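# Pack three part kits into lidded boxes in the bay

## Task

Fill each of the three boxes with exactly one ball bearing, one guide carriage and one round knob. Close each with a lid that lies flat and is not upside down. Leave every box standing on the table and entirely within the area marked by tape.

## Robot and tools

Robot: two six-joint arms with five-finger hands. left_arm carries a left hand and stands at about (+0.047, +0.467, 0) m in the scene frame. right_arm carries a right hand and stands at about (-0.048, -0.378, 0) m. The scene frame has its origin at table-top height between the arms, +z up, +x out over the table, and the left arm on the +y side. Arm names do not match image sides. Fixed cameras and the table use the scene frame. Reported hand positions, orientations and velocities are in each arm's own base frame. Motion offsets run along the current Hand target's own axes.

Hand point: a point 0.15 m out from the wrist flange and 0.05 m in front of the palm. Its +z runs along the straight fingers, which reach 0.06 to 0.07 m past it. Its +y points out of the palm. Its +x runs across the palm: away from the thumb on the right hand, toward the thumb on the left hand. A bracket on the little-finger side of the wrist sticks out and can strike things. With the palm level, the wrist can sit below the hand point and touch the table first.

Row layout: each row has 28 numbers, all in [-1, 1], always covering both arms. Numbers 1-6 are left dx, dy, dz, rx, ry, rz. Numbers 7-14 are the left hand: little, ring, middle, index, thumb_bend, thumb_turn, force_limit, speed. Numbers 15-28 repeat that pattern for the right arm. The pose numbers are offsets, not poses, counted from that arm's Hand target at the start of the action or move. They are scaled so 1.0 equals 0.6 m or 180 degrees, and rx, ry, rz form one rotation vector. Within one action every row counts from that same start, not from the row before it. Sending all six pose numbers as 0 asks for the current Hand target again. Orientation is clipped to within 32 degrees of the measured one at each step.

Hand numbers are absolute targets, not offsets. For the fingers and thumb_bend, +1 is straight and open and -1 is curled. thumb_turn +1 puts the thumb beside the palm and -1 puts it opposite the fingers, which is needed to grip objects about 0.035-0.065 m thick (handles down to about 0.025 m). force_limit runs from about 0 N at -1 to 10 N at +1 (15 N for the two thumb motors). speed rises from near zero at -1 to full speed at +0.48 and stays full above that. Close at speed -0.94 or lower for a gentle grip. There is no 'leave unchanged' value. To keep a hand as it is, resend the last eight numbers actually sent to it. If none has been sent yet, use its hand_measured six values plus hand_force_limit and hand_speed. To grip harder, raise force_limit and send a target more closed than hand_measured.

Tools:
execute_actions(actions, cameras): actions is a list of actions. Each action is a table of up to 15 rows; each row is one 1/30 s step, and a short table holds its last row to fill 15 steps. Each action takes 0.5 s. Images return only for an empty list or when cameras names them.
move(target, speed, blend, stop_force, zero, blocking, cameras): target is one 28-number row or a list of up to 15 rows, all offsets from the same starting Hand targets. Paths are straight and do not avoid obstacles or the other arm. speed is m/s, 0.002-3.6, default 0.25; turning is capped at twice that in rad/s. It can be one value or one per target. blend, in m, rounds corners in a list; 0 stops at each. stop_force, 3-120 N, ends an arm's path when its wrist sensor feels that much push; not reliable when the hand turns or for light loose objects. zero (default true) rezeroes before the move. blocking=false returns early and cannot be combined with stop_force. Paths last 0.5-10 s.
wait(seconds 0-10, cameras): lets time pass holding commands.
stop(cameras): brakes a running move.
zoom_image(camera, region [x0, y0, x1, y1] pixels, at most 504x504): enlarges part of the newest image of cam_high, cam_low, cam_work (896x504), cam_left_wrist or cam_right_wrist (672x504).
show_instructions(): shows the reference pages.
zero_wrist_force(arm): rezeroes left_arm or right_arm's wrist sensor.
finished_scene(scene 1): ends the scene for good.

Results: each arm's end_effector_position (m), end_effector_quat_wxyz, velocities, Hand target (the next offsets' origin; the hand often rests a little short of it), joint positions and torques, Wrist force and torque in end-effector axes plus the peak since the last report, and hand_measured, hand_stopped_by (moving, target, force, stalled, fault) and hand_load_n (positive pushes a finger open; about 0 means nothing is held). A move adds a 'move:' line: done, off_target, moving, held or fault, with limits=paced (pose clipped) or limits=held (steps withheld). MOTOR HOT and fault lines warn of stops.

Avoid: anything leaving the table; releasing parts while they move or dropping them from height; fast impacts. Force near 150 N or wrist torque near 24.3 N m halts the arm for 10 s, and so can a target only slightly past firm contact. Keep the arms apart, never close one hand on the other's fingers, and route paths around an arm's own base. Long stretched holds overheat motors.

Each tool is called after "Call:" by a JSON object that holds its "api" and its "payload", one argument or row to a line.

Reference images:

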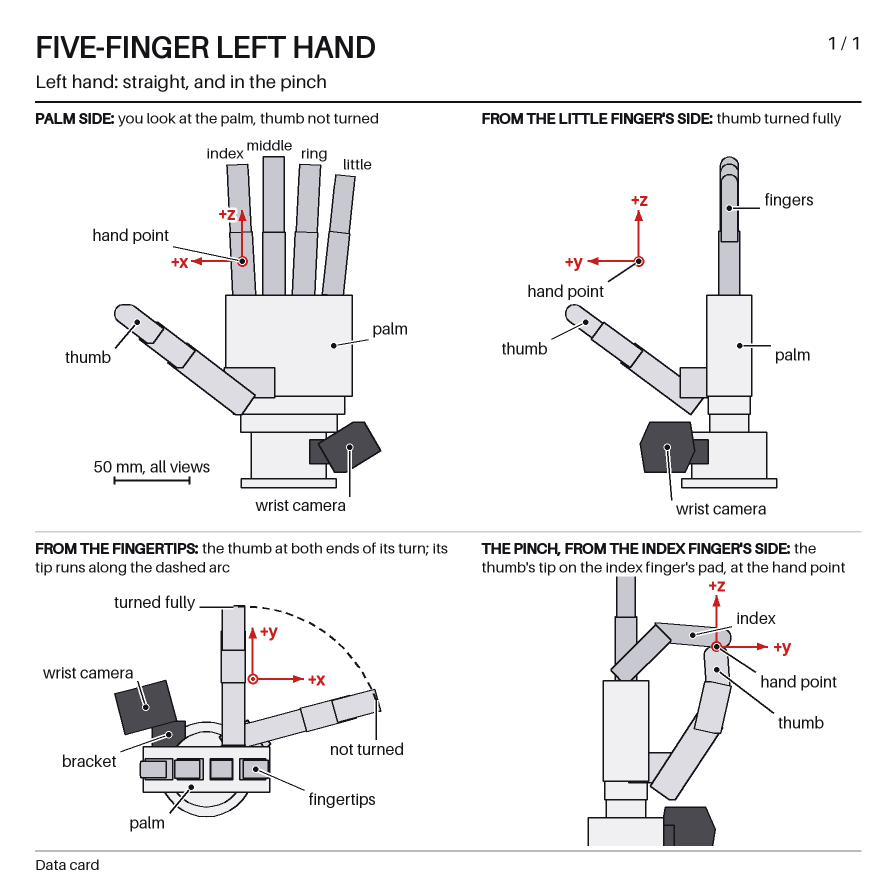

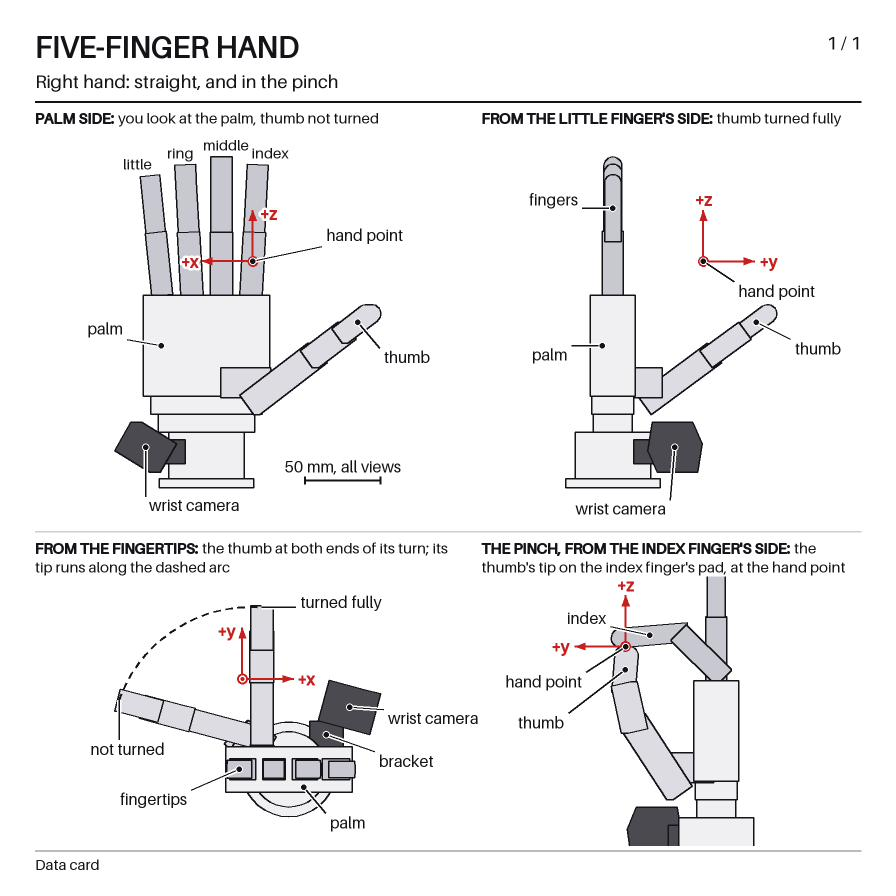

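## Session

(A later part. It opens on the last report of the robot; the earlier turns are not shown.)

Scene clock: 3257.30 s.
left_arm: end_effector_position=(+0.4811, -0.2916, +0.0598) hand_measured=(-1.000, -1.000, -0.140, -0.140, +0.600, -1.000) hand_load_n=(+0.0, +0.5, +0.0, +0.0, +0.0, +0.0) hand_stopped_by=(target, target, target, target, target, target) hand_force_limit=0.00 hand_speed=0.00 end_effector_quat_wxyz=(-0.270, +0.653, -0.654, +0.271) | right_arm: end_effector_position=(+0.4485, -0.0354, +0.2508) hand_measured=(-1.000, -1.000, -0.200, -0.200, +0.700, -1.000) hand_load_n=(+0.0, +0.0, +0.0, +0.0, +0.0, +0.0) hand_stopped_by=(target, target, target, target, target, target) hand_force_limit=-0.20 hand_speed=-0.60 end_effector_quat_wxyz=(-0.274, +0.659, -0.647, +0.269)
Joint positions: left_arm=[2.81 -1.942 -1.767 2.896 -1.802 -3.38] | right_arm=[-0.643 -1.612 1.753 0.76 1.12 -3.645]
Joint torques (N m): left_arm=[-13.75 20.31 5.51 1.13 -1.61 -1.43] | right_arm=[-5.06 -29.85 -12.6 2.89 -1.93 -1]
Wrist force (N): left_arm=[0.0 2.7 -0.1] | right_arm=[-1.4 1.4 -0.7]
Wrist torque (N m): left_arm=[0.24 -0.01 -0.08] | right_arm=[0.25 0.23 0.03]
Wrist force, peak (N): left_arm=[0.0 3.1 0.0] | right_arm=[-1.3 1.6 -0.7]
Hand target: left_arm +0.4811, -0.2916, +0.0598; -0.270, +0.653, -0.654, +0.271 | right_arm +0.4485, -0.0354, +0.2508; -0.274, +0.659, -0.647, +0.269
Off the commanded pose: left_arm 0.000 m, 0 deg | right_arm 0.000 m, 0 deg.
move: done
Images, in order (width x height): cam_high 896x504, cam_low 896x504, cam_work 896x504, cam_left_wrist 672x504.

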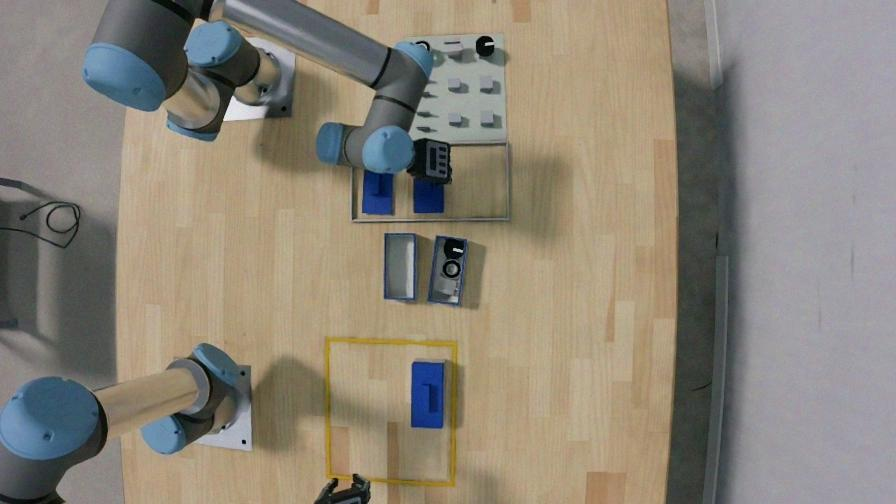

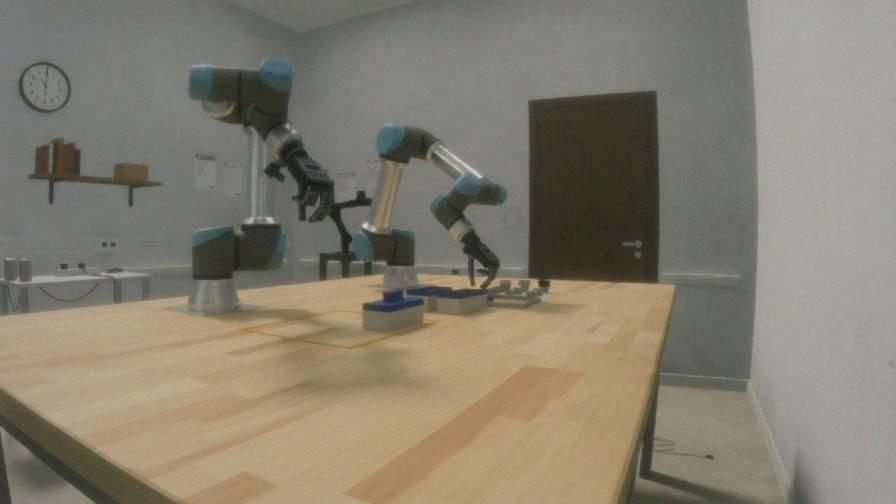

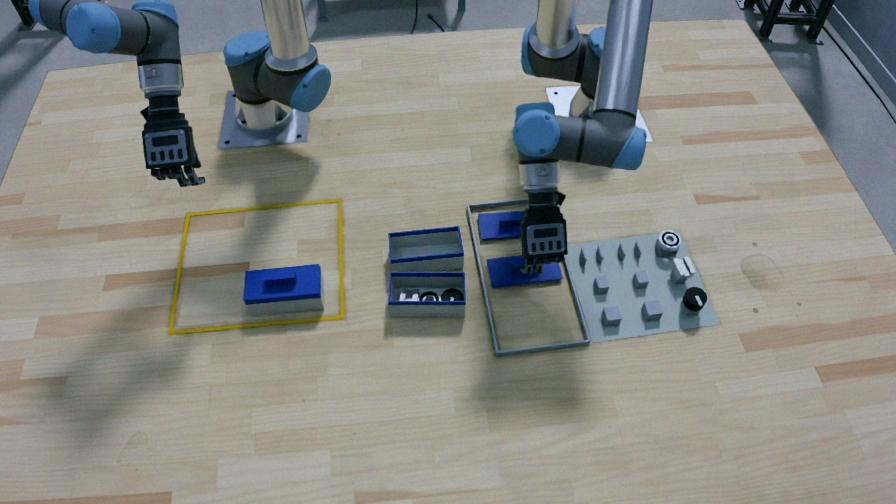

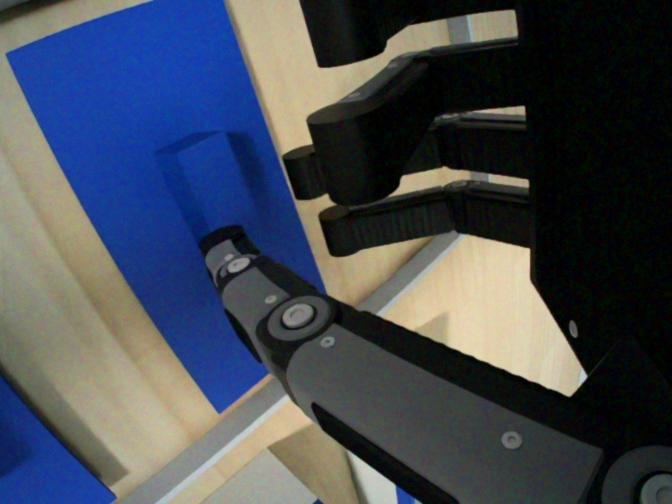

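Call:
{"api": "move", "payload": {
  "target": [0,0.0163,0.0186,0,0,0,-1,-1,-0.14,-0.14,0.6,-1,0,0,0,0,0,0,0,0,-1,-1,-0.2,-0.2,0.7,-1,-0.2,-0.6],
  "speed": 0.05,
  "stop_force": 3,
  "cameras": ["cam_left_wrist","cam_low"]
}}

Call:
{"api": "zoom_image", "payload": {
  "camera": "cam_left_wrist",
  "region": [100, 50, 440, 370]
}}

Call:
{"api": "zoom_image", "payload": {
  "camera": "cam_low",
  "region": [420, 230, 520, 310]
}}

Scene clock: 3276.67 s.
left_arm: end_effector_position=(+0.4821, -0.2916, +0.0450) hand_measured=(-1.000, -1.000, -0.140, -0.140, +0.600, -1.000) hand_load_n=(+0.0, +0.0, +0.0, +0.0, +0.0, +0.0) hand_stopped_by=(target, target, target, target, target, target) hand_force_limit=0.00 hand_speed=0.00 end_effector_quat_wxyz=(-0.270, +0.653, -0.654, +0.271) | right_arm: end_effector_position=(+0.4485, -0.0354, +0.2508) hand_measured=(-1.000, -1.000, -0.200, -0.200, +0.700, -1.000) hand_load_n=(+0.5, +0.0, +0.0, +0.0, -0.5, +0.0) hand_stopped_by=(target, target, target, target, target, target) hand_force_limit=-0.20 hand_speed=-0.60 end_effector_quat_wxyz=(-0.274, +0.659, -0.647, +0.269)
Joint positions: left_arm=[2.81 -1.964 -1.78 2.931 -1.802 -3.379] | right_arm=[-0.643 -1.612 1.753 0.76 1.12 -3.645]
Joint torques (N m): left_arm=[13.16 21.73 5.61 1.15 1.35 1.68] | right_arm=[-5.44 -30.29 -13.23 2.87 -1.87 -0.95]
Wrist force (N): left_arm=[0.0 2.6 -0.3] | right_arm=[-1.1 1.4 -0.6]
Wrist torque (N m): left_arm=[0.25 -0.01 -0.13] | right_arm=[0.24 0.19 0.04]
Wrist force, peak (N): left_arm=[0.0 3.0 -0.3] | right_arm=[-1.4 1.7 -0.7]
Hand target: left_arm +0.4821, -0.2916, +0.0450; -0.270, +0.653, -0.654, +0.271 | right_arm +0.4485, -0.0354, +0.2508; -0.274, +0.659, -0.647, +0.269
Off the commanded pose: left_arm 0.000 m, 0 deg | right_arm 0.000 m, 0 deg.
move: done
Images, in order (width x height): cam_low 896x504, cam_left_wrist 672x504.

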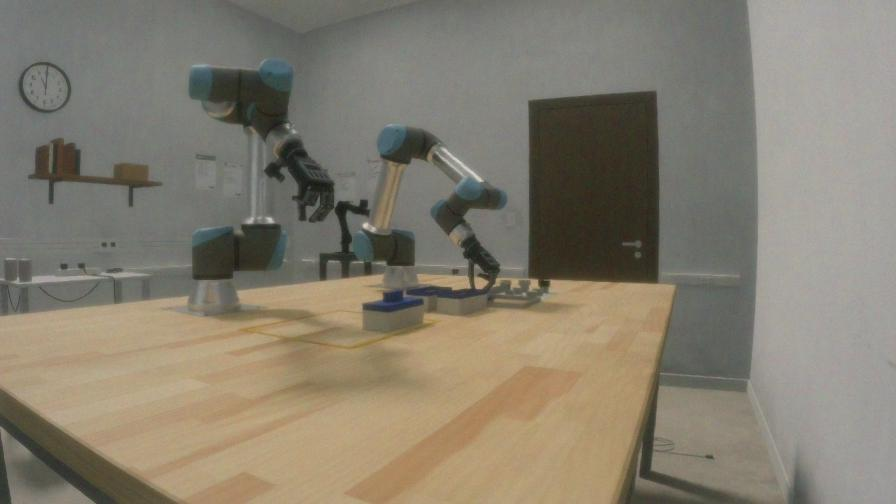

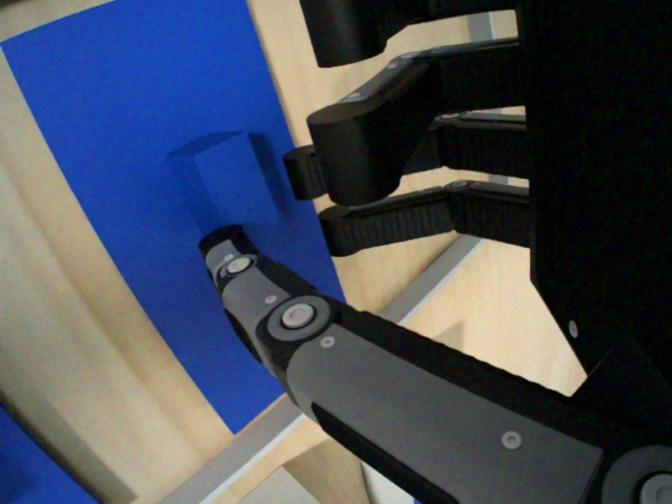

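Scaled by 1.482 from the camera's 672x504 image, which has a finer 960x720 frame.

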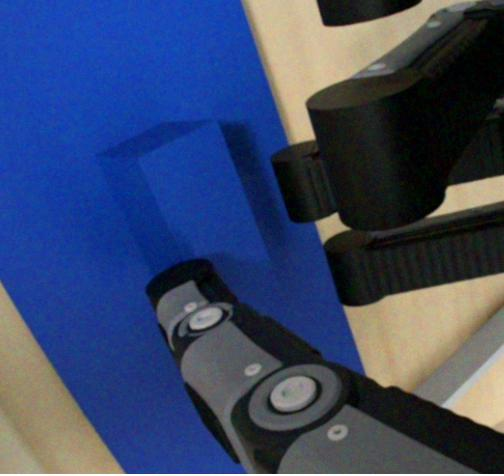

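Scaled by 5.040 from the camera's 896x504 image, which has a finer 1280x720 frame.

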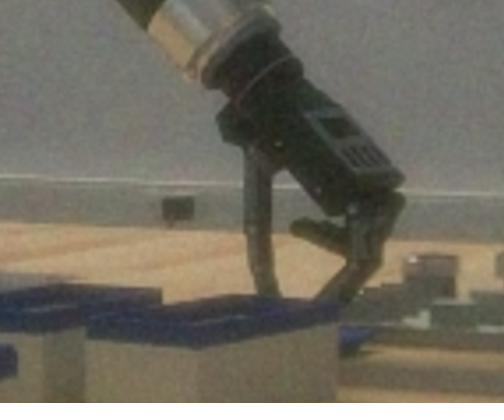

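Call:
{"api": "move", "payload": {
  "target": [
    [0,0.0021,-0.0021,0,0,0,-1,-1,-0.14,-0.14,0.6,-1,0,0,0,0,0,0,0,0,-1,-1,-0.2,-0.2,0.7,-1,-0.2,-0.6],
    [0,0.0149,0.0106,0,0,0,-1,-1,-0.14,-0.14,0.6,-1,0,0,0,0,0,0,0,0,-1,-1,-0.2,-0.2,0.7,-1,-0.2,-0.6]
  ],
  "speed": [0.05,0.03],
  "stop_force": 3,
  "cameras": ["cam_left_wrist"]
}}

Call:
{"api": "zoom_image", "payload": {
  "camera": "cam_left_wrist",
  "region": [100, 50, 440, 370]
}}

Scene clock: 3293.47 s.
left_arm: end_effector_position=(+0.4803, -0.2916, +0.0341) hand_measured=(-1.000, -1.000, -0.140, -0.140, +0.600, -1.000) hand_load_n=(+0.0, +0.0, +0.5, +0.0, +0.0, +0.0) hand_stopped_by=(target, target, target, target, target, target) hand_force_limit=0.00 hand_speed=0.00 end_effector_quat_wxyz=(-0.270, +0.653, -0.654, +0.271) | right_arm: end_effector_position=(+0.4485, -0.0354, +0.2508) hand_measured=(-1.000, -1.000, -0.200, -0.200, +0.700, -1.000) hand_load_n=(+0.0, +0.0, +0.0, +0.0, +0.0, +0.0) hand_stopped_by=(target, target, target, target, target, target) hand_force_limit=-0.20 hand_speed=-0.60 end_effector_quat_wxyz=(-0.274, +0.659, -0.647, +0.269)
Joint positions: left_arm=[2.809 -1.976 -1.796 2.958 -1.803 -3.381] | right_arm=[-0.643 -1.612 1.753 0.76 1.12 -3.645]
Joint torques (N m): left_arm=[-14.74 20.67 5.55 1.25 -1.65 -1.38] | right_arm=[-4.8 -30.03 -12.25 2.83 -1.95 -1.06]
Wrist force (N): left_arm=[0.1 2.7 -0.2] | right_arm=[-1.2 1.2 -0.7]
Wrist torque (N m): left_arm=[0.27 -0.01 -0.06] | right_arm=[0.23 0.20 0.03]
Wrist force, peak (N): left_arm=[0.3 2.9 -0.5] | right_arm=[-1.4 1.5 -0.8]
Hand target: left_arm +0.4803, -0.2916, +0.0341; -0.270, +0.653, -0.654, +0.271 | right_arm +0.4485, -0.0354, +0.2508; -0.274, +0.659, -0.647, +0.269
Off the commanded pose: left_arm 0.000 m, 0 deg | right_arm 0.000 m, 0 deg.
move: done
Images, in order (width x height): cam_left_wrist 672x504.

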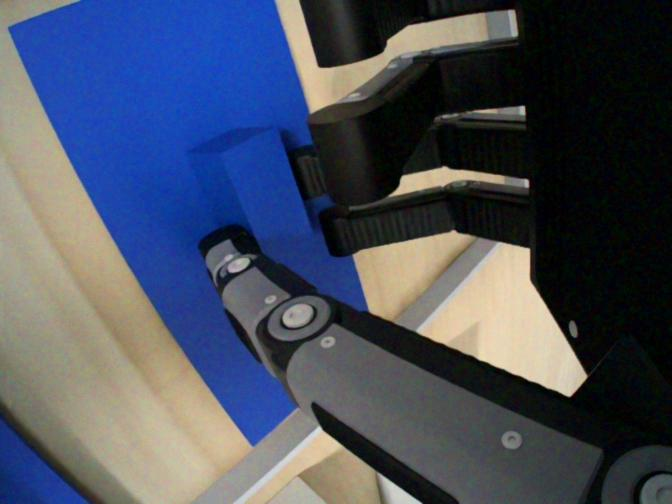

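Scaled by 1.482 from the camera's 672x504 image, which has a finer 960x720 frame.

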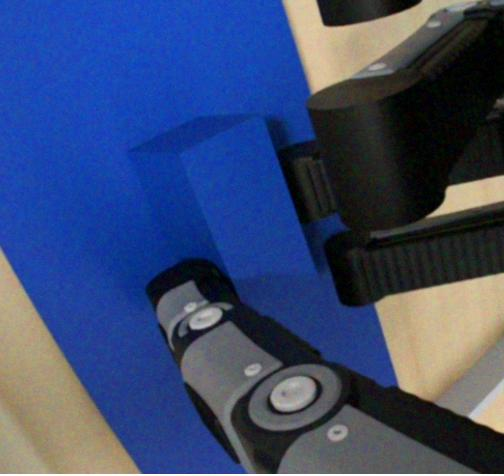

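Call:
{"api": "move", "payload": {
  "target": [0,0,0,0,0,0,-1,-1,-0.6,-0.6,0.44,-1,-0.2,-0.88,0,0,0,0,0,0,-1,-1,-0.2,-0.2,0.7,-1,-0.2,-0.6],
  "cameras": ["cam_left_wrist"]
}}

Call:
{"api": "zoom_image", "payload": {
  "camera": "cam_left_wrist",
  "region": [100, 50, 440, 370]
}}

Scene clock: 3306.70 s.
left_arm: end_effector_position=(+0.4803, -0.2916, +0.0341) hand_measured=(-1.000, -1.000, -0.238, -0.306, +0.544, -1.000) hand_load_n=(+0.0, +0.0, +5.5, +4.0, +7.5, +0.0) hand_stopped_by=(target, target, force, force, force, target) hand_force_limit=-0.20 hand_speed=-0.88 end_effector_quat_wxyz=(-0.270, +0.653, -0.654, +0.271) | right_arm: end_effector_position=(+0.4485, -0.0354, +0.2508) hand_measured=(-1.000, -1.000, -0.200, -0.200, +0.700, -1.000) hand_load_n=(+0.0, +0.0, +0.0, +0.0, +0.0, +0.0) hand_stopped_by=(target, target, target, target, target, target) hand_force_limit=-0.20 hand_speed=-0.60 end_effector_quat_wxyz=(-0.274, +0.659, -0.647, +0.269)
Joint positions: left_arm=[2.809 -1.976 -1.796 2.958 -1.803 -3.381] | right_arm=[-0.643 -1.612 1.753 0.76 1.12 -3.645]
Joint torques (N m): left_arm=[-13.13 22.27 5.49 1.08 -1.69 -1.09] | right_arm=[-4.7 -29.99 -12.61 2.7 -1.87 -0.85]
Wrist force (N): left_arm=[0.3 2.5 -0.8] | right_arm=[-1.4 1.2 -0.6]
Wrist torque (N m): left_arm=[0.26 -0.06 -0.06] | right_arm=[0.22 0.22 0.02]
Wrist force, peak (N): left_arm=[0.3 3.2 0.4] | right_arm=[-1.3 1.5 -0.9]
Hand target: left_arm +0.4803, -0.2916, +0.0341; -0.270, +0.653, -0.654, +0.271 | right_arm +0.4485, -0.0354, +0.2508; -0.274, +0.659, -0.647, +0.269
Off the commanded pose: left_arm 0.000 m, 0 deg | right_arm 0.000 m, 0 deg.
move: done
Images, in order (width x height): cam_left_wrist 672x504.

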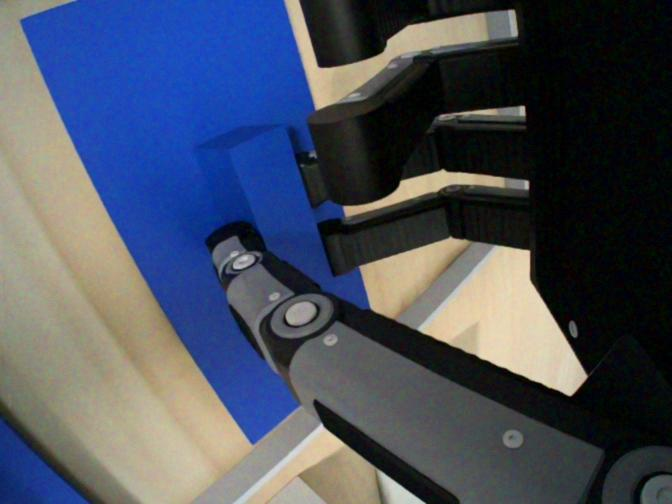

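Scaled by 1.482 from the camera's 672x504 image, which has a finer 960x720 frame.

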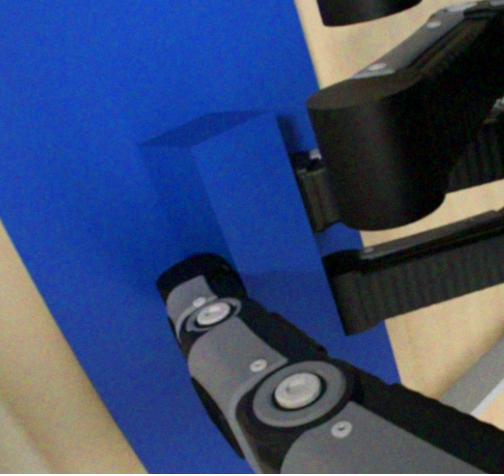

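Call:
{"api": "move", "payload": {
  "target": [0,-0.1414,-0.1414,0,0,0,-1,-1,-0.6,-0.6,0.44,-1,-0.2,-0.88,0,0,0,0,0,0,-1,-1,-0.2,-0.2,0.7,-1,-0.2,-0.6],
  "speed": 0.12,
  "cameras": ["cam_high","cam_left_wrist","cam_low","cam_work"]
}}

Call:
{"api": "zoom_image", "payload": {
  "camera": "cam_high",
  "region": [410, 220, 490, 310]
}}

Call:
{"api": "zoom_image", "payload": {
  "camera": "cam_low",
  "region": [400, 190, 540, 320]
}}

Scene clock: 3317.93 s.
left_arm: end_effector_position=(+0.4802, -0.2916, +0.1540) hand_measured=(-1.000, -1.000, -0.238, -0.306, +0.544, -1.000) hand_load_n=(+0.0, +0.0, +5.5, +3.0, +8.0, -0.5) hand_stopped_by=(target, target, force, force, force, target) hand_force_limit=-0.20 hand_speed=-0.88 end_effector_quat_wxyz=(-0.270, +0.653, -0.654, +0.271) | right_arm: end_effector_position=(+0.4485, -0.0354, +0.2508) hand_measured=(-1.000, -1.000, -0.200, -0.200, +0.700, -1.000) hand_load_n=(+0.0, +0.0, +0.0, +0.0, +0.0, +0.0) hand_stopped_by=(target, target, target, target, target, target) hand_force_limit=-0.20 hand_speed=-0.60 end_effector_quat_wxyz=(-0.274, +0.659, -0.647, +0.269)
Joint positions: left_arm=[2.809 -1.843 -1.636 2.666 -1.803 -3.381] | right_arm=[-0.643 -1.612 1.753 0.76 1.12 -3.645]
Joint torques (N m): left_arm=[9.77 46.5 28.4 -2.95 -1.45 -1.21] | right_arm=[-4.8 -30.09 -13.05 2.81 -1.98 -0.89]
Wrist force (N): left_arm=[-0.1 3.1 0.0] | right_arm=[-1.3 1.5 -0.6]
Wrist torque (N m): left_arm=[0.30 0.02 -0.11] | right_arm=[0.26 0.21 0.03]
Wrist force, peak (N): left_arm=[0.1 3.7 0.7] | right_arm=[-1.3 1.8 -0.6]
Hand target: left_arm +0.4802, -0.2915, +0.1541; -0.270, +0.653, -0.654, +0.271 | right_arm +0.4485, -0.0354, +0.2508; -0.274, +0.659, -0.647, +0.269
Off the commanded pose: left_arm 0.000 m, 0 deg | right_arm 0.000 m, 0 deg.
move: done
Images, in order (width x height): cam_high 896x504, cam_low 896x504, cam_work 896x504, cam_left_wrist 672x504.

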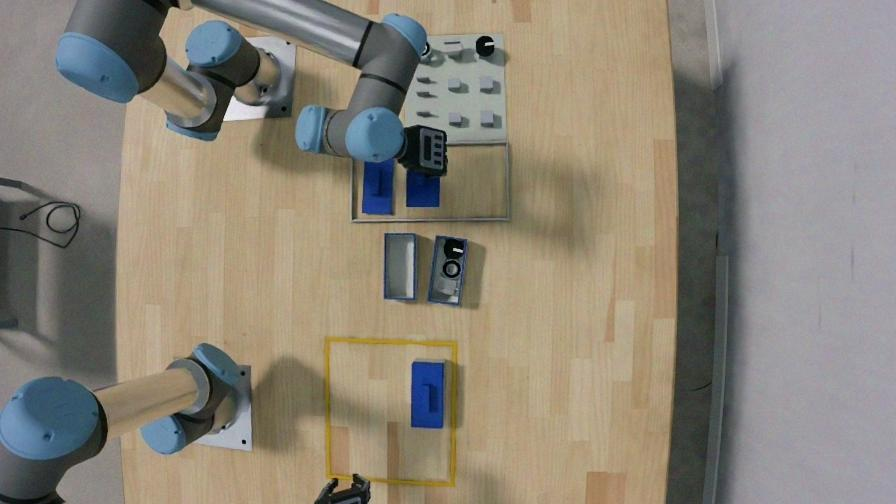

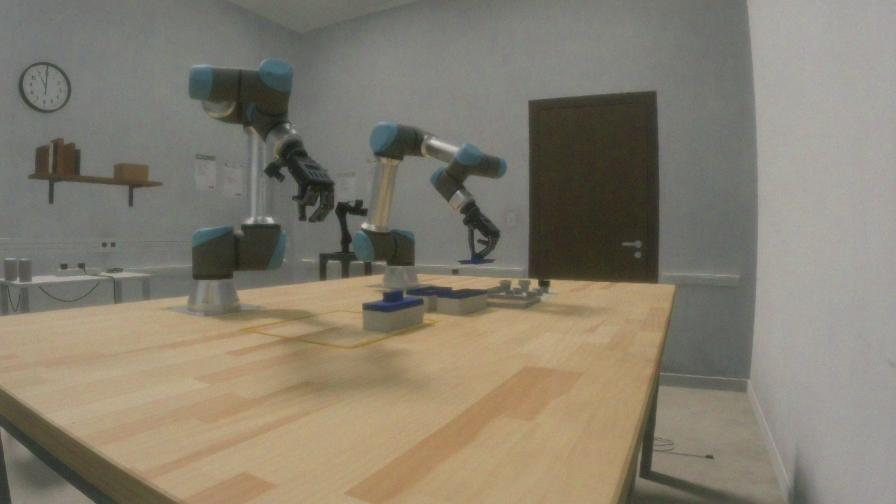

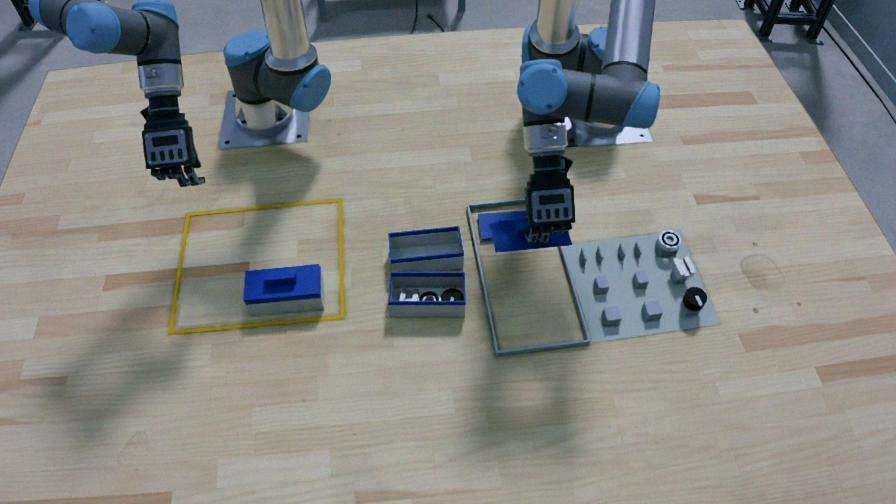

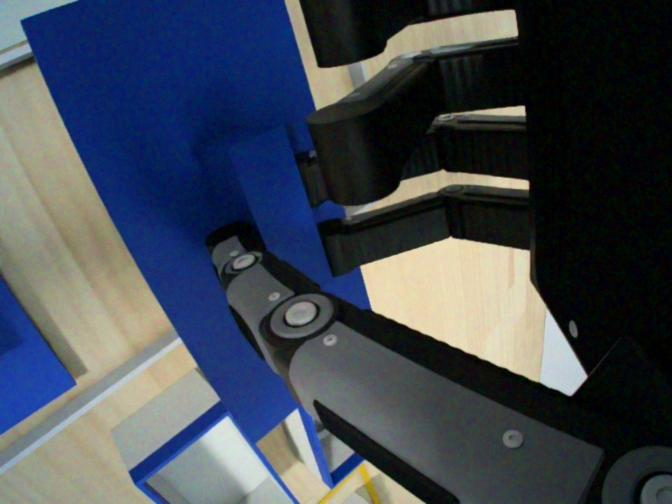

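Scaled by 5.600 from the camera's 896x504 image, which has a finer 1280x720 frame.

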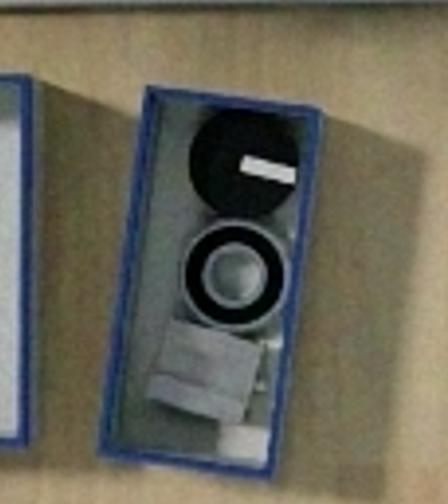

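Scaled by 3.600 from the camera's 896x504 image, which has a finer 1280x720 frame.

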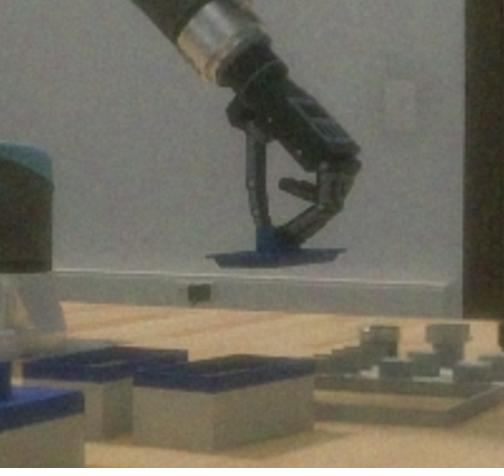

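Call:
{"api": "move", "payload": {
  "target": [
    [0.3338,-0.0627,0.0485,0,0.0279,0.0279,-1,-1,-0.6,-0.6,0.44,-1,-0.2,-0.88,0,0,0,0,0,0,-1,-1,-0.2,-0.2,0.7,-1,-0.2,-0.6],
    [0.3338,-0.0097,0.1016,0,0.0279,0.0279,-1,-1,-0.6,-0.6,0.44,-1,-0.2,-0.88,0,0,0,0,0,0,-1,-1,-0.2,-0.2,0.7,-1,-0.2,-0.6]
  ],
  "speed": [0.2,0.1],
  "blend": [0.02,0],
  "cameras": ["cam_high","cam_left_wrist","cam_low","cam_work"]
}}

Call:
{"api": "zoom_image", "payload": {
  "camera": "cam_high",
  "region": [410, 220, 490, 310]
}}

Call:
{"api": "zoom_image", "payload": {
  "camera": "cam_low",
  "region": [410, 220, 510, 320]
}}

Call:
{"api": "zoom_image", "payload": {
  "camera": "cam_work",
  "region": [370, 220, 490, 330]
}}

Call:
{"api": "zoom_image", "payload": {
  "camera": "cam_left_wrist",
  "region": [0, 0, 440, 504]
}}

Scene clock: 3360.87 s.
left_arm: end_effector_position=(+0.5273, -0.4919, +0.1154) hand_measured=(-1.000, -1.000, -0.238, -0.306, +0.544, -1.000) hand_load_n=(+0.0, +0.0, +5.5, +3.0, +8.5, +0.0) hand_stopped_by=(target, target, force, force, force, target) hand_force_limit=-0.20 hand_speed=-0.88 end_effector_quat_wxyz=(+0.253, -0.611, +0.693, -0.287) | right_arm: end_effector_position=(+0.4485, -0.0354, +0.2508) hand_measured=(-1.000, -1.000, -0.200, -0.200, +0.700, -1.000) hand_load_n=(+0.5, +0.0, +0.0, +0.0, +0.0, +0.0) hand_stopped_by=(target, target, target, target, target, target) hand_force_limit=-0.20 hand_speed=-0.60 end_effector_quat_wxyz=(-0.274, +0.659, -0.647, +0.269)
Joint positions: left_arm=[2.526 -2.27 -1.095 2.518 -1.91 -3.503] | right_arm=[-0.643 -1.612 1.753 0.76 1.12 -3.645]
Joint torques (N m): left_arm=[-13.92 37.71 8.12 1.02 -1.92 -1.37] | right_arm=[-4.49 -30.12 -12.79 2.78 -2 -0.88]
Wrist force (N): left_arm=[0.1 3.2 0.4] | right_arm=[-1.3 1.1 -0.6]
Wrist torque (N m): left_arm=[0.27 0.02 -0.06] | right_arm=[0.20 0.22 0.02]
Wrist force, peak (N): left_arm=[0.2 3.6 0.8] | right_arm=[-1.4 1.4 -0.8]
Hand target: left_arm +0.5273, -0.4919, +0.1152; +0.253, -0.611, +0.693, -0.287 | right_arm +0.4485, -0.0354, +0.2508; -0.274, +0.659, -0.647, +0.269
Off the commanded pose: left_arm 0.000 m, 0 deg | right_arm 0.000 m, 0 deg.
move: done
Images, in order (width x height): cam_high 896x504, cam_low 896x504, cam_work 896x504, cam_left_wrist 672x504.

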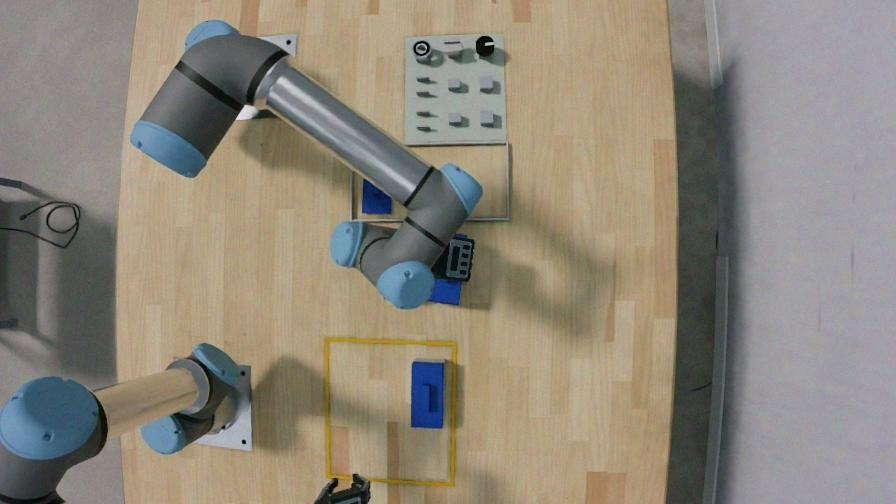

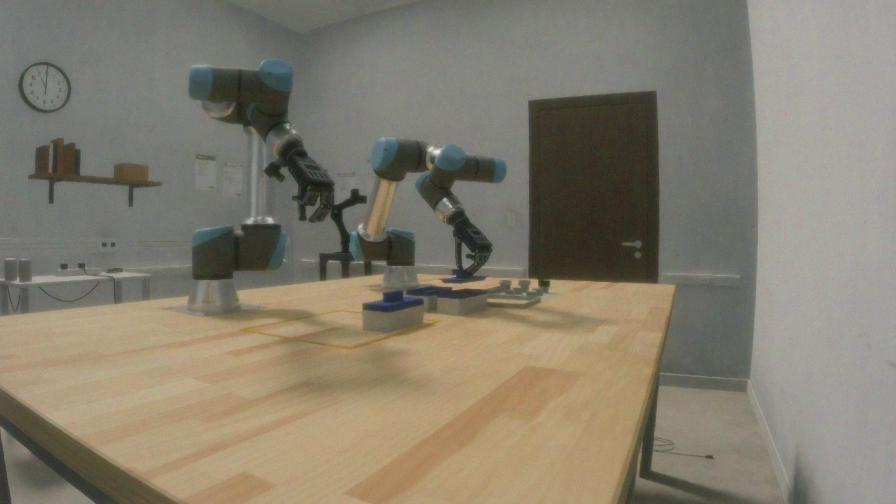

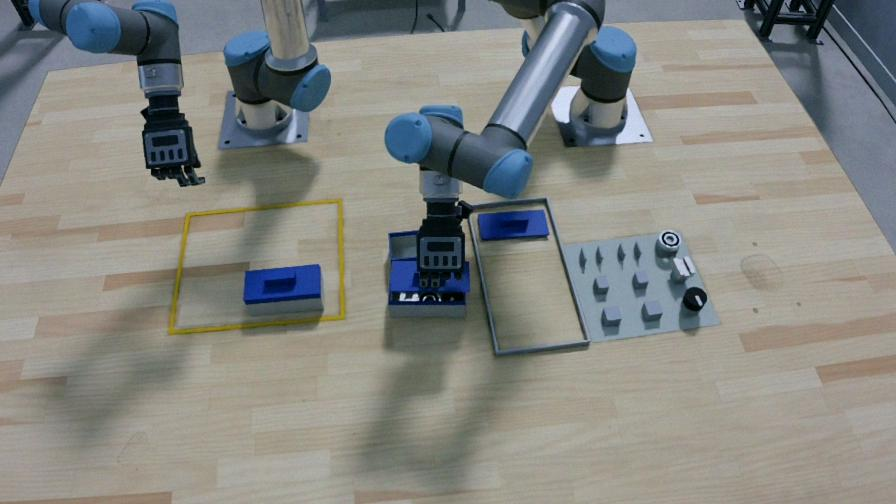

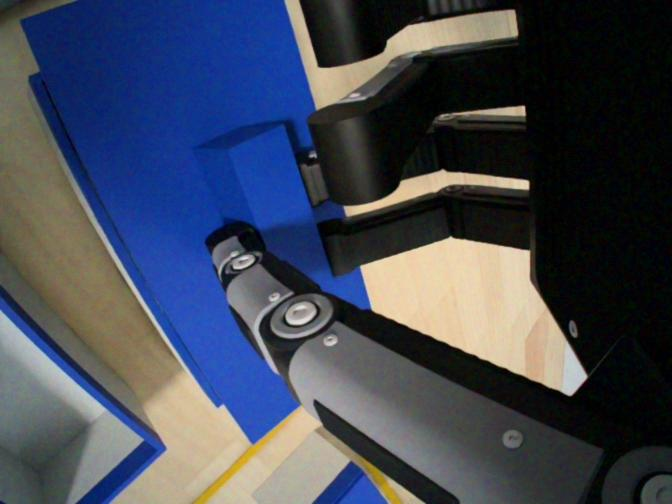

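Scaled by 5.600 from the camera's 896x504 image, which has a finer 1280x720 frame.

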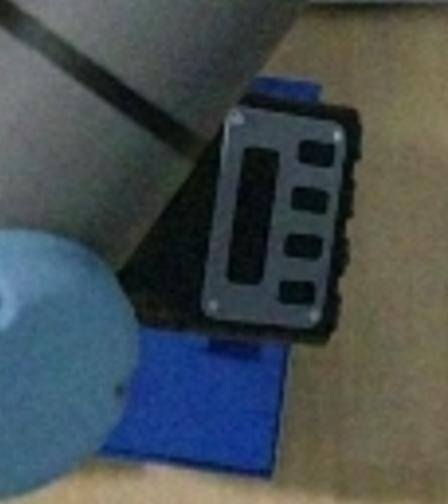

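Scaled by 5.040 from the camera's 896x504 image, which has a finer 1280x720 frame.

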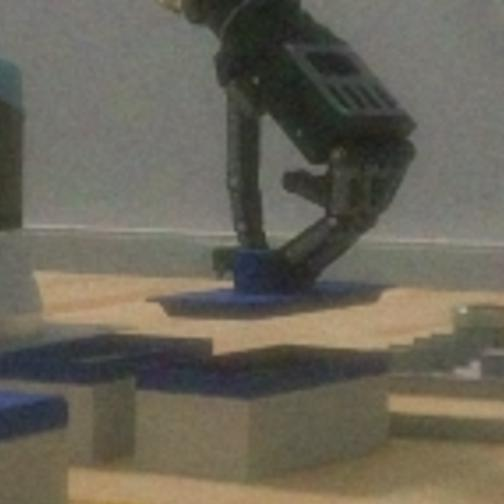

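Scaled by 4.200 from the camera's 896x504 image, which has a finer 1280x720 frame.

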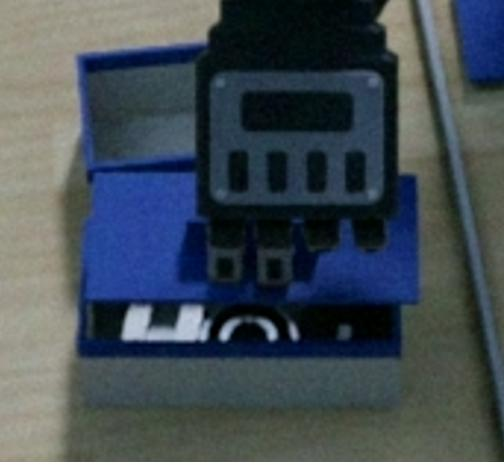

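Scaled by 1.000.

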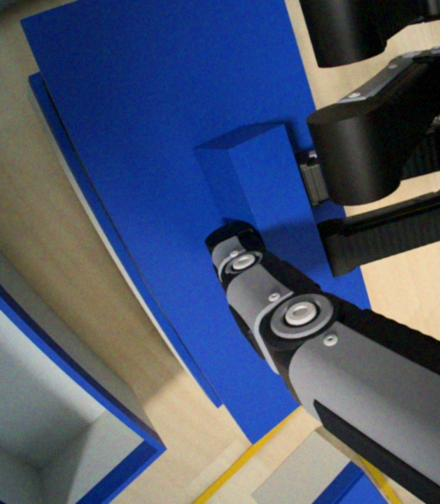

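Call:
{"api": "move", "payload": {
  "target": [0.0092,0.0198,0.0203,0,0,0,-1,-1,-0.6,-0.6,0.44,-1,-0.2,-0.88,0,0,0,0,0,0,-1,-1,-0.2,-0.2,0.7,-1,-0.2,-0.6],
  "speed": 0.08,
  "stop_force": 4,
  "cameras": ["cam_high","cam_left_wrist","cam_low","cam_work"]
}}

Call:
{"api": "zoom_image", "payload": {
  "camera": "cam_high",
  "region": [410, 220, 490, 310]
}}

Call:
{"api": "zoom_image", "payload": {
  "camera": "cam_low",
  "region": [410, 220, 510, 320]
}}

Call:
{"api": "zoom_image", "payload": {
  "camera": "cam_work",
  "region": [370, 220, 490, 330]
}}

Scene clock: 3395.47 s.
left_arm: end_effector_position=(+0.5268, -0.4974, +0.0982) hand_measured=(-1.000, -1.000, -0.238, -0.306, +0.544, -1.000) hand_load_n=(+0.0, +0.0, +5.0, +3.5, +8.0, -0.5) hand_stopped_by=(target, target, force, force, force, target) hand_force_limit=-0.20 hand_speed=-0.88 end_effector_quat_wxyz=(+0.253, -0.611, +0.693, -0.287) | right_arm: end_effector_position=(+0.4485, -0.0354, +0.2508) hand_measured=(-1.000, -1.000, -0.200, -0.200, +0.700, -1.000) hand_load_n=(+0.0, +0.0, -0.5, +0.0, +0.0, +0.0) hand_stopped_by=(target, target, target, target, target, target) hand_force_limit=-0.20 hand_speed=-0.60 end_effector_quat_wxyz=(-0.274, +0.659, -0.647, +0.269)
Joint positions: left_arm=[2.518 -2.291 -1.104 2.545 -1.916 -3.509] | right_arm=[-0.643 -1.612 1.753 0.76 1.12 -3.645]
Joint torques (N m): left_arm=[-13.44 37.59 8.89 1.39 -1.74 -1.37] | right_arm=[-4.78 -30.21 -13.05 2.69 -1.98 -0.96]
Wrist force (N): left_arm=[0.0 3.4 0.5] | right_arm=[-1.4 1.3 -0.5]
Wrist torque (N m): left_arm=[0.28 0.03 -0.06] | right_arm=[0.21 0.23 0.02]
Wrist force, peak (N): left_arm=[0.1 3.5 0.4] | right_arm=[-1.5 1.4 -0.7]
Hand target: left_arm +0.5268, -0.4974, +0.0982; +0.253, -0.611, +0.693, -0.287 | right_arm +0.4485, -0.0354, +0.2508; -0.274, +0.659, -0.647, +0.269
Off the commanded pose: left_arm 0.000 m, 0 deg | right_arm 0.000 m, 0 deg.
move: done
Images, in order (width x height): cam_high 896x504, cam_low 896x504, cam_work 896x504, cam_left_wrist 672x504.

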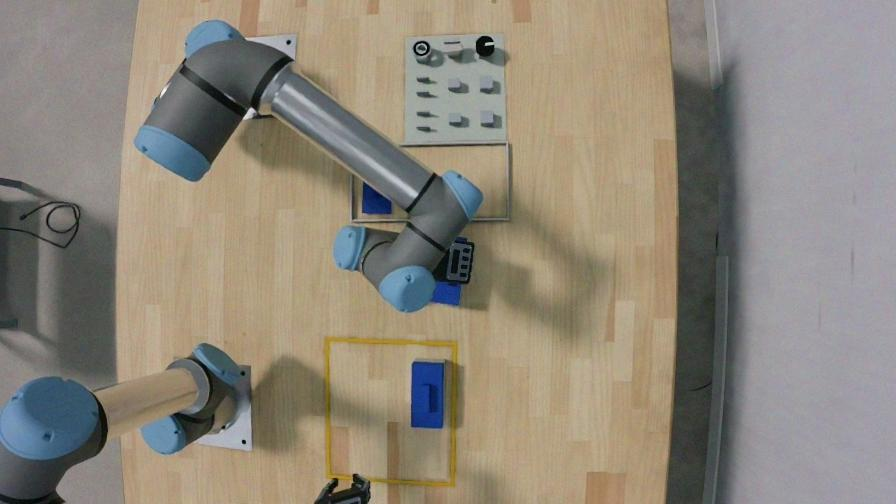

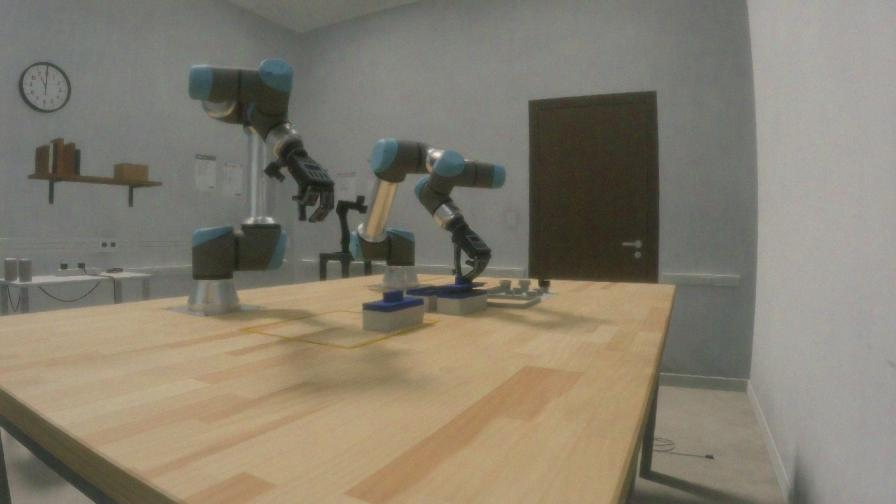

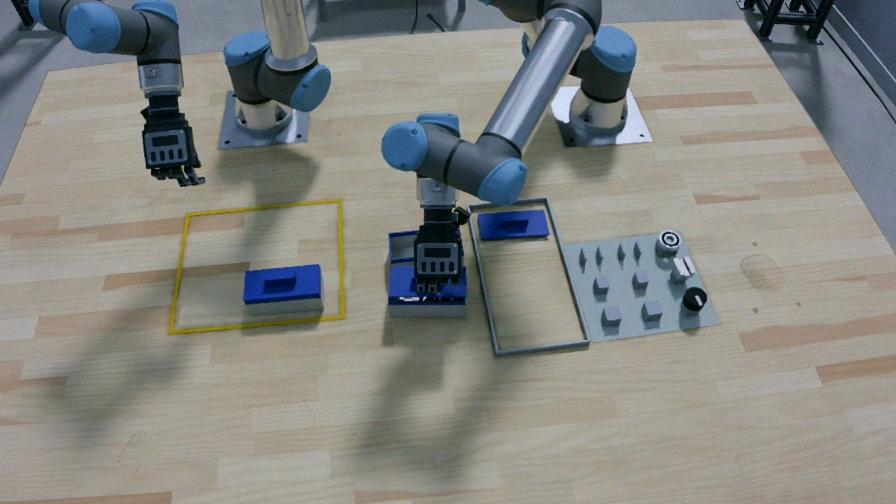

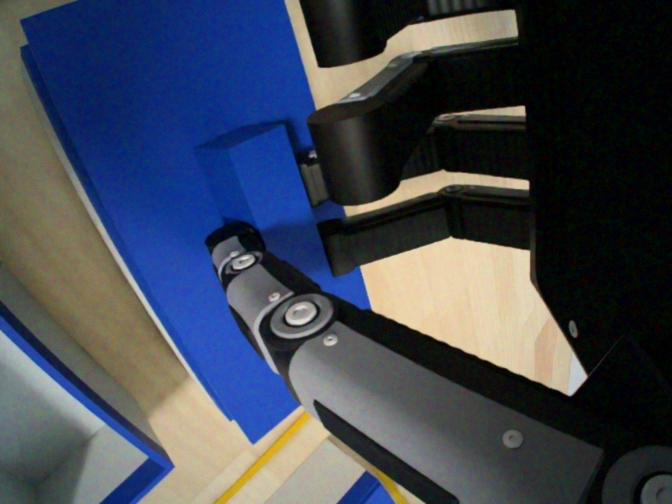

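Scaled by 5.600 from the camera's 896x504 image, which has a finer 1280x720 frame.

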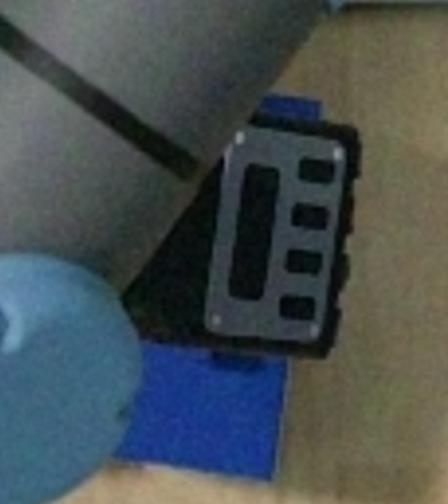

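Scaled by 5.040 from the camera's 896x504 image, which has a finer 1280x720 frame.

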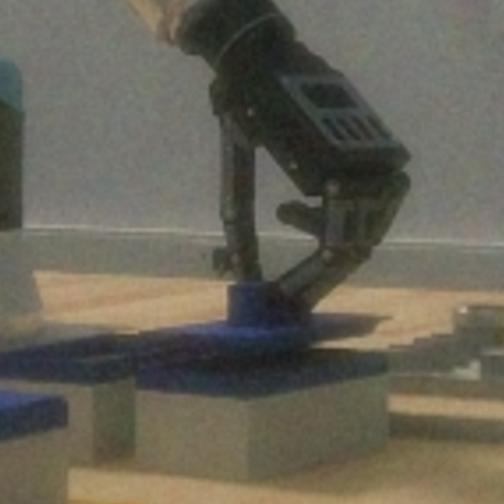

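Scaled by 4.200 from the camera's 896x504 image, which has a finer 1280x720 frame.

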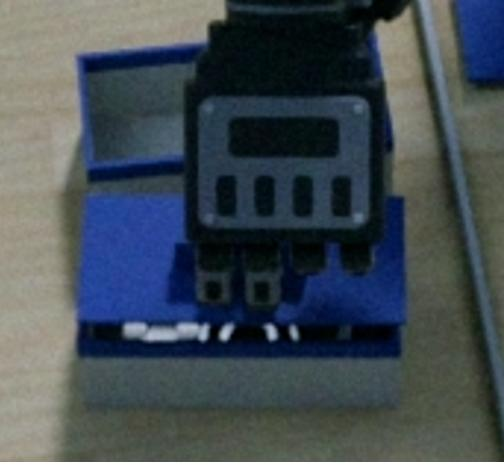

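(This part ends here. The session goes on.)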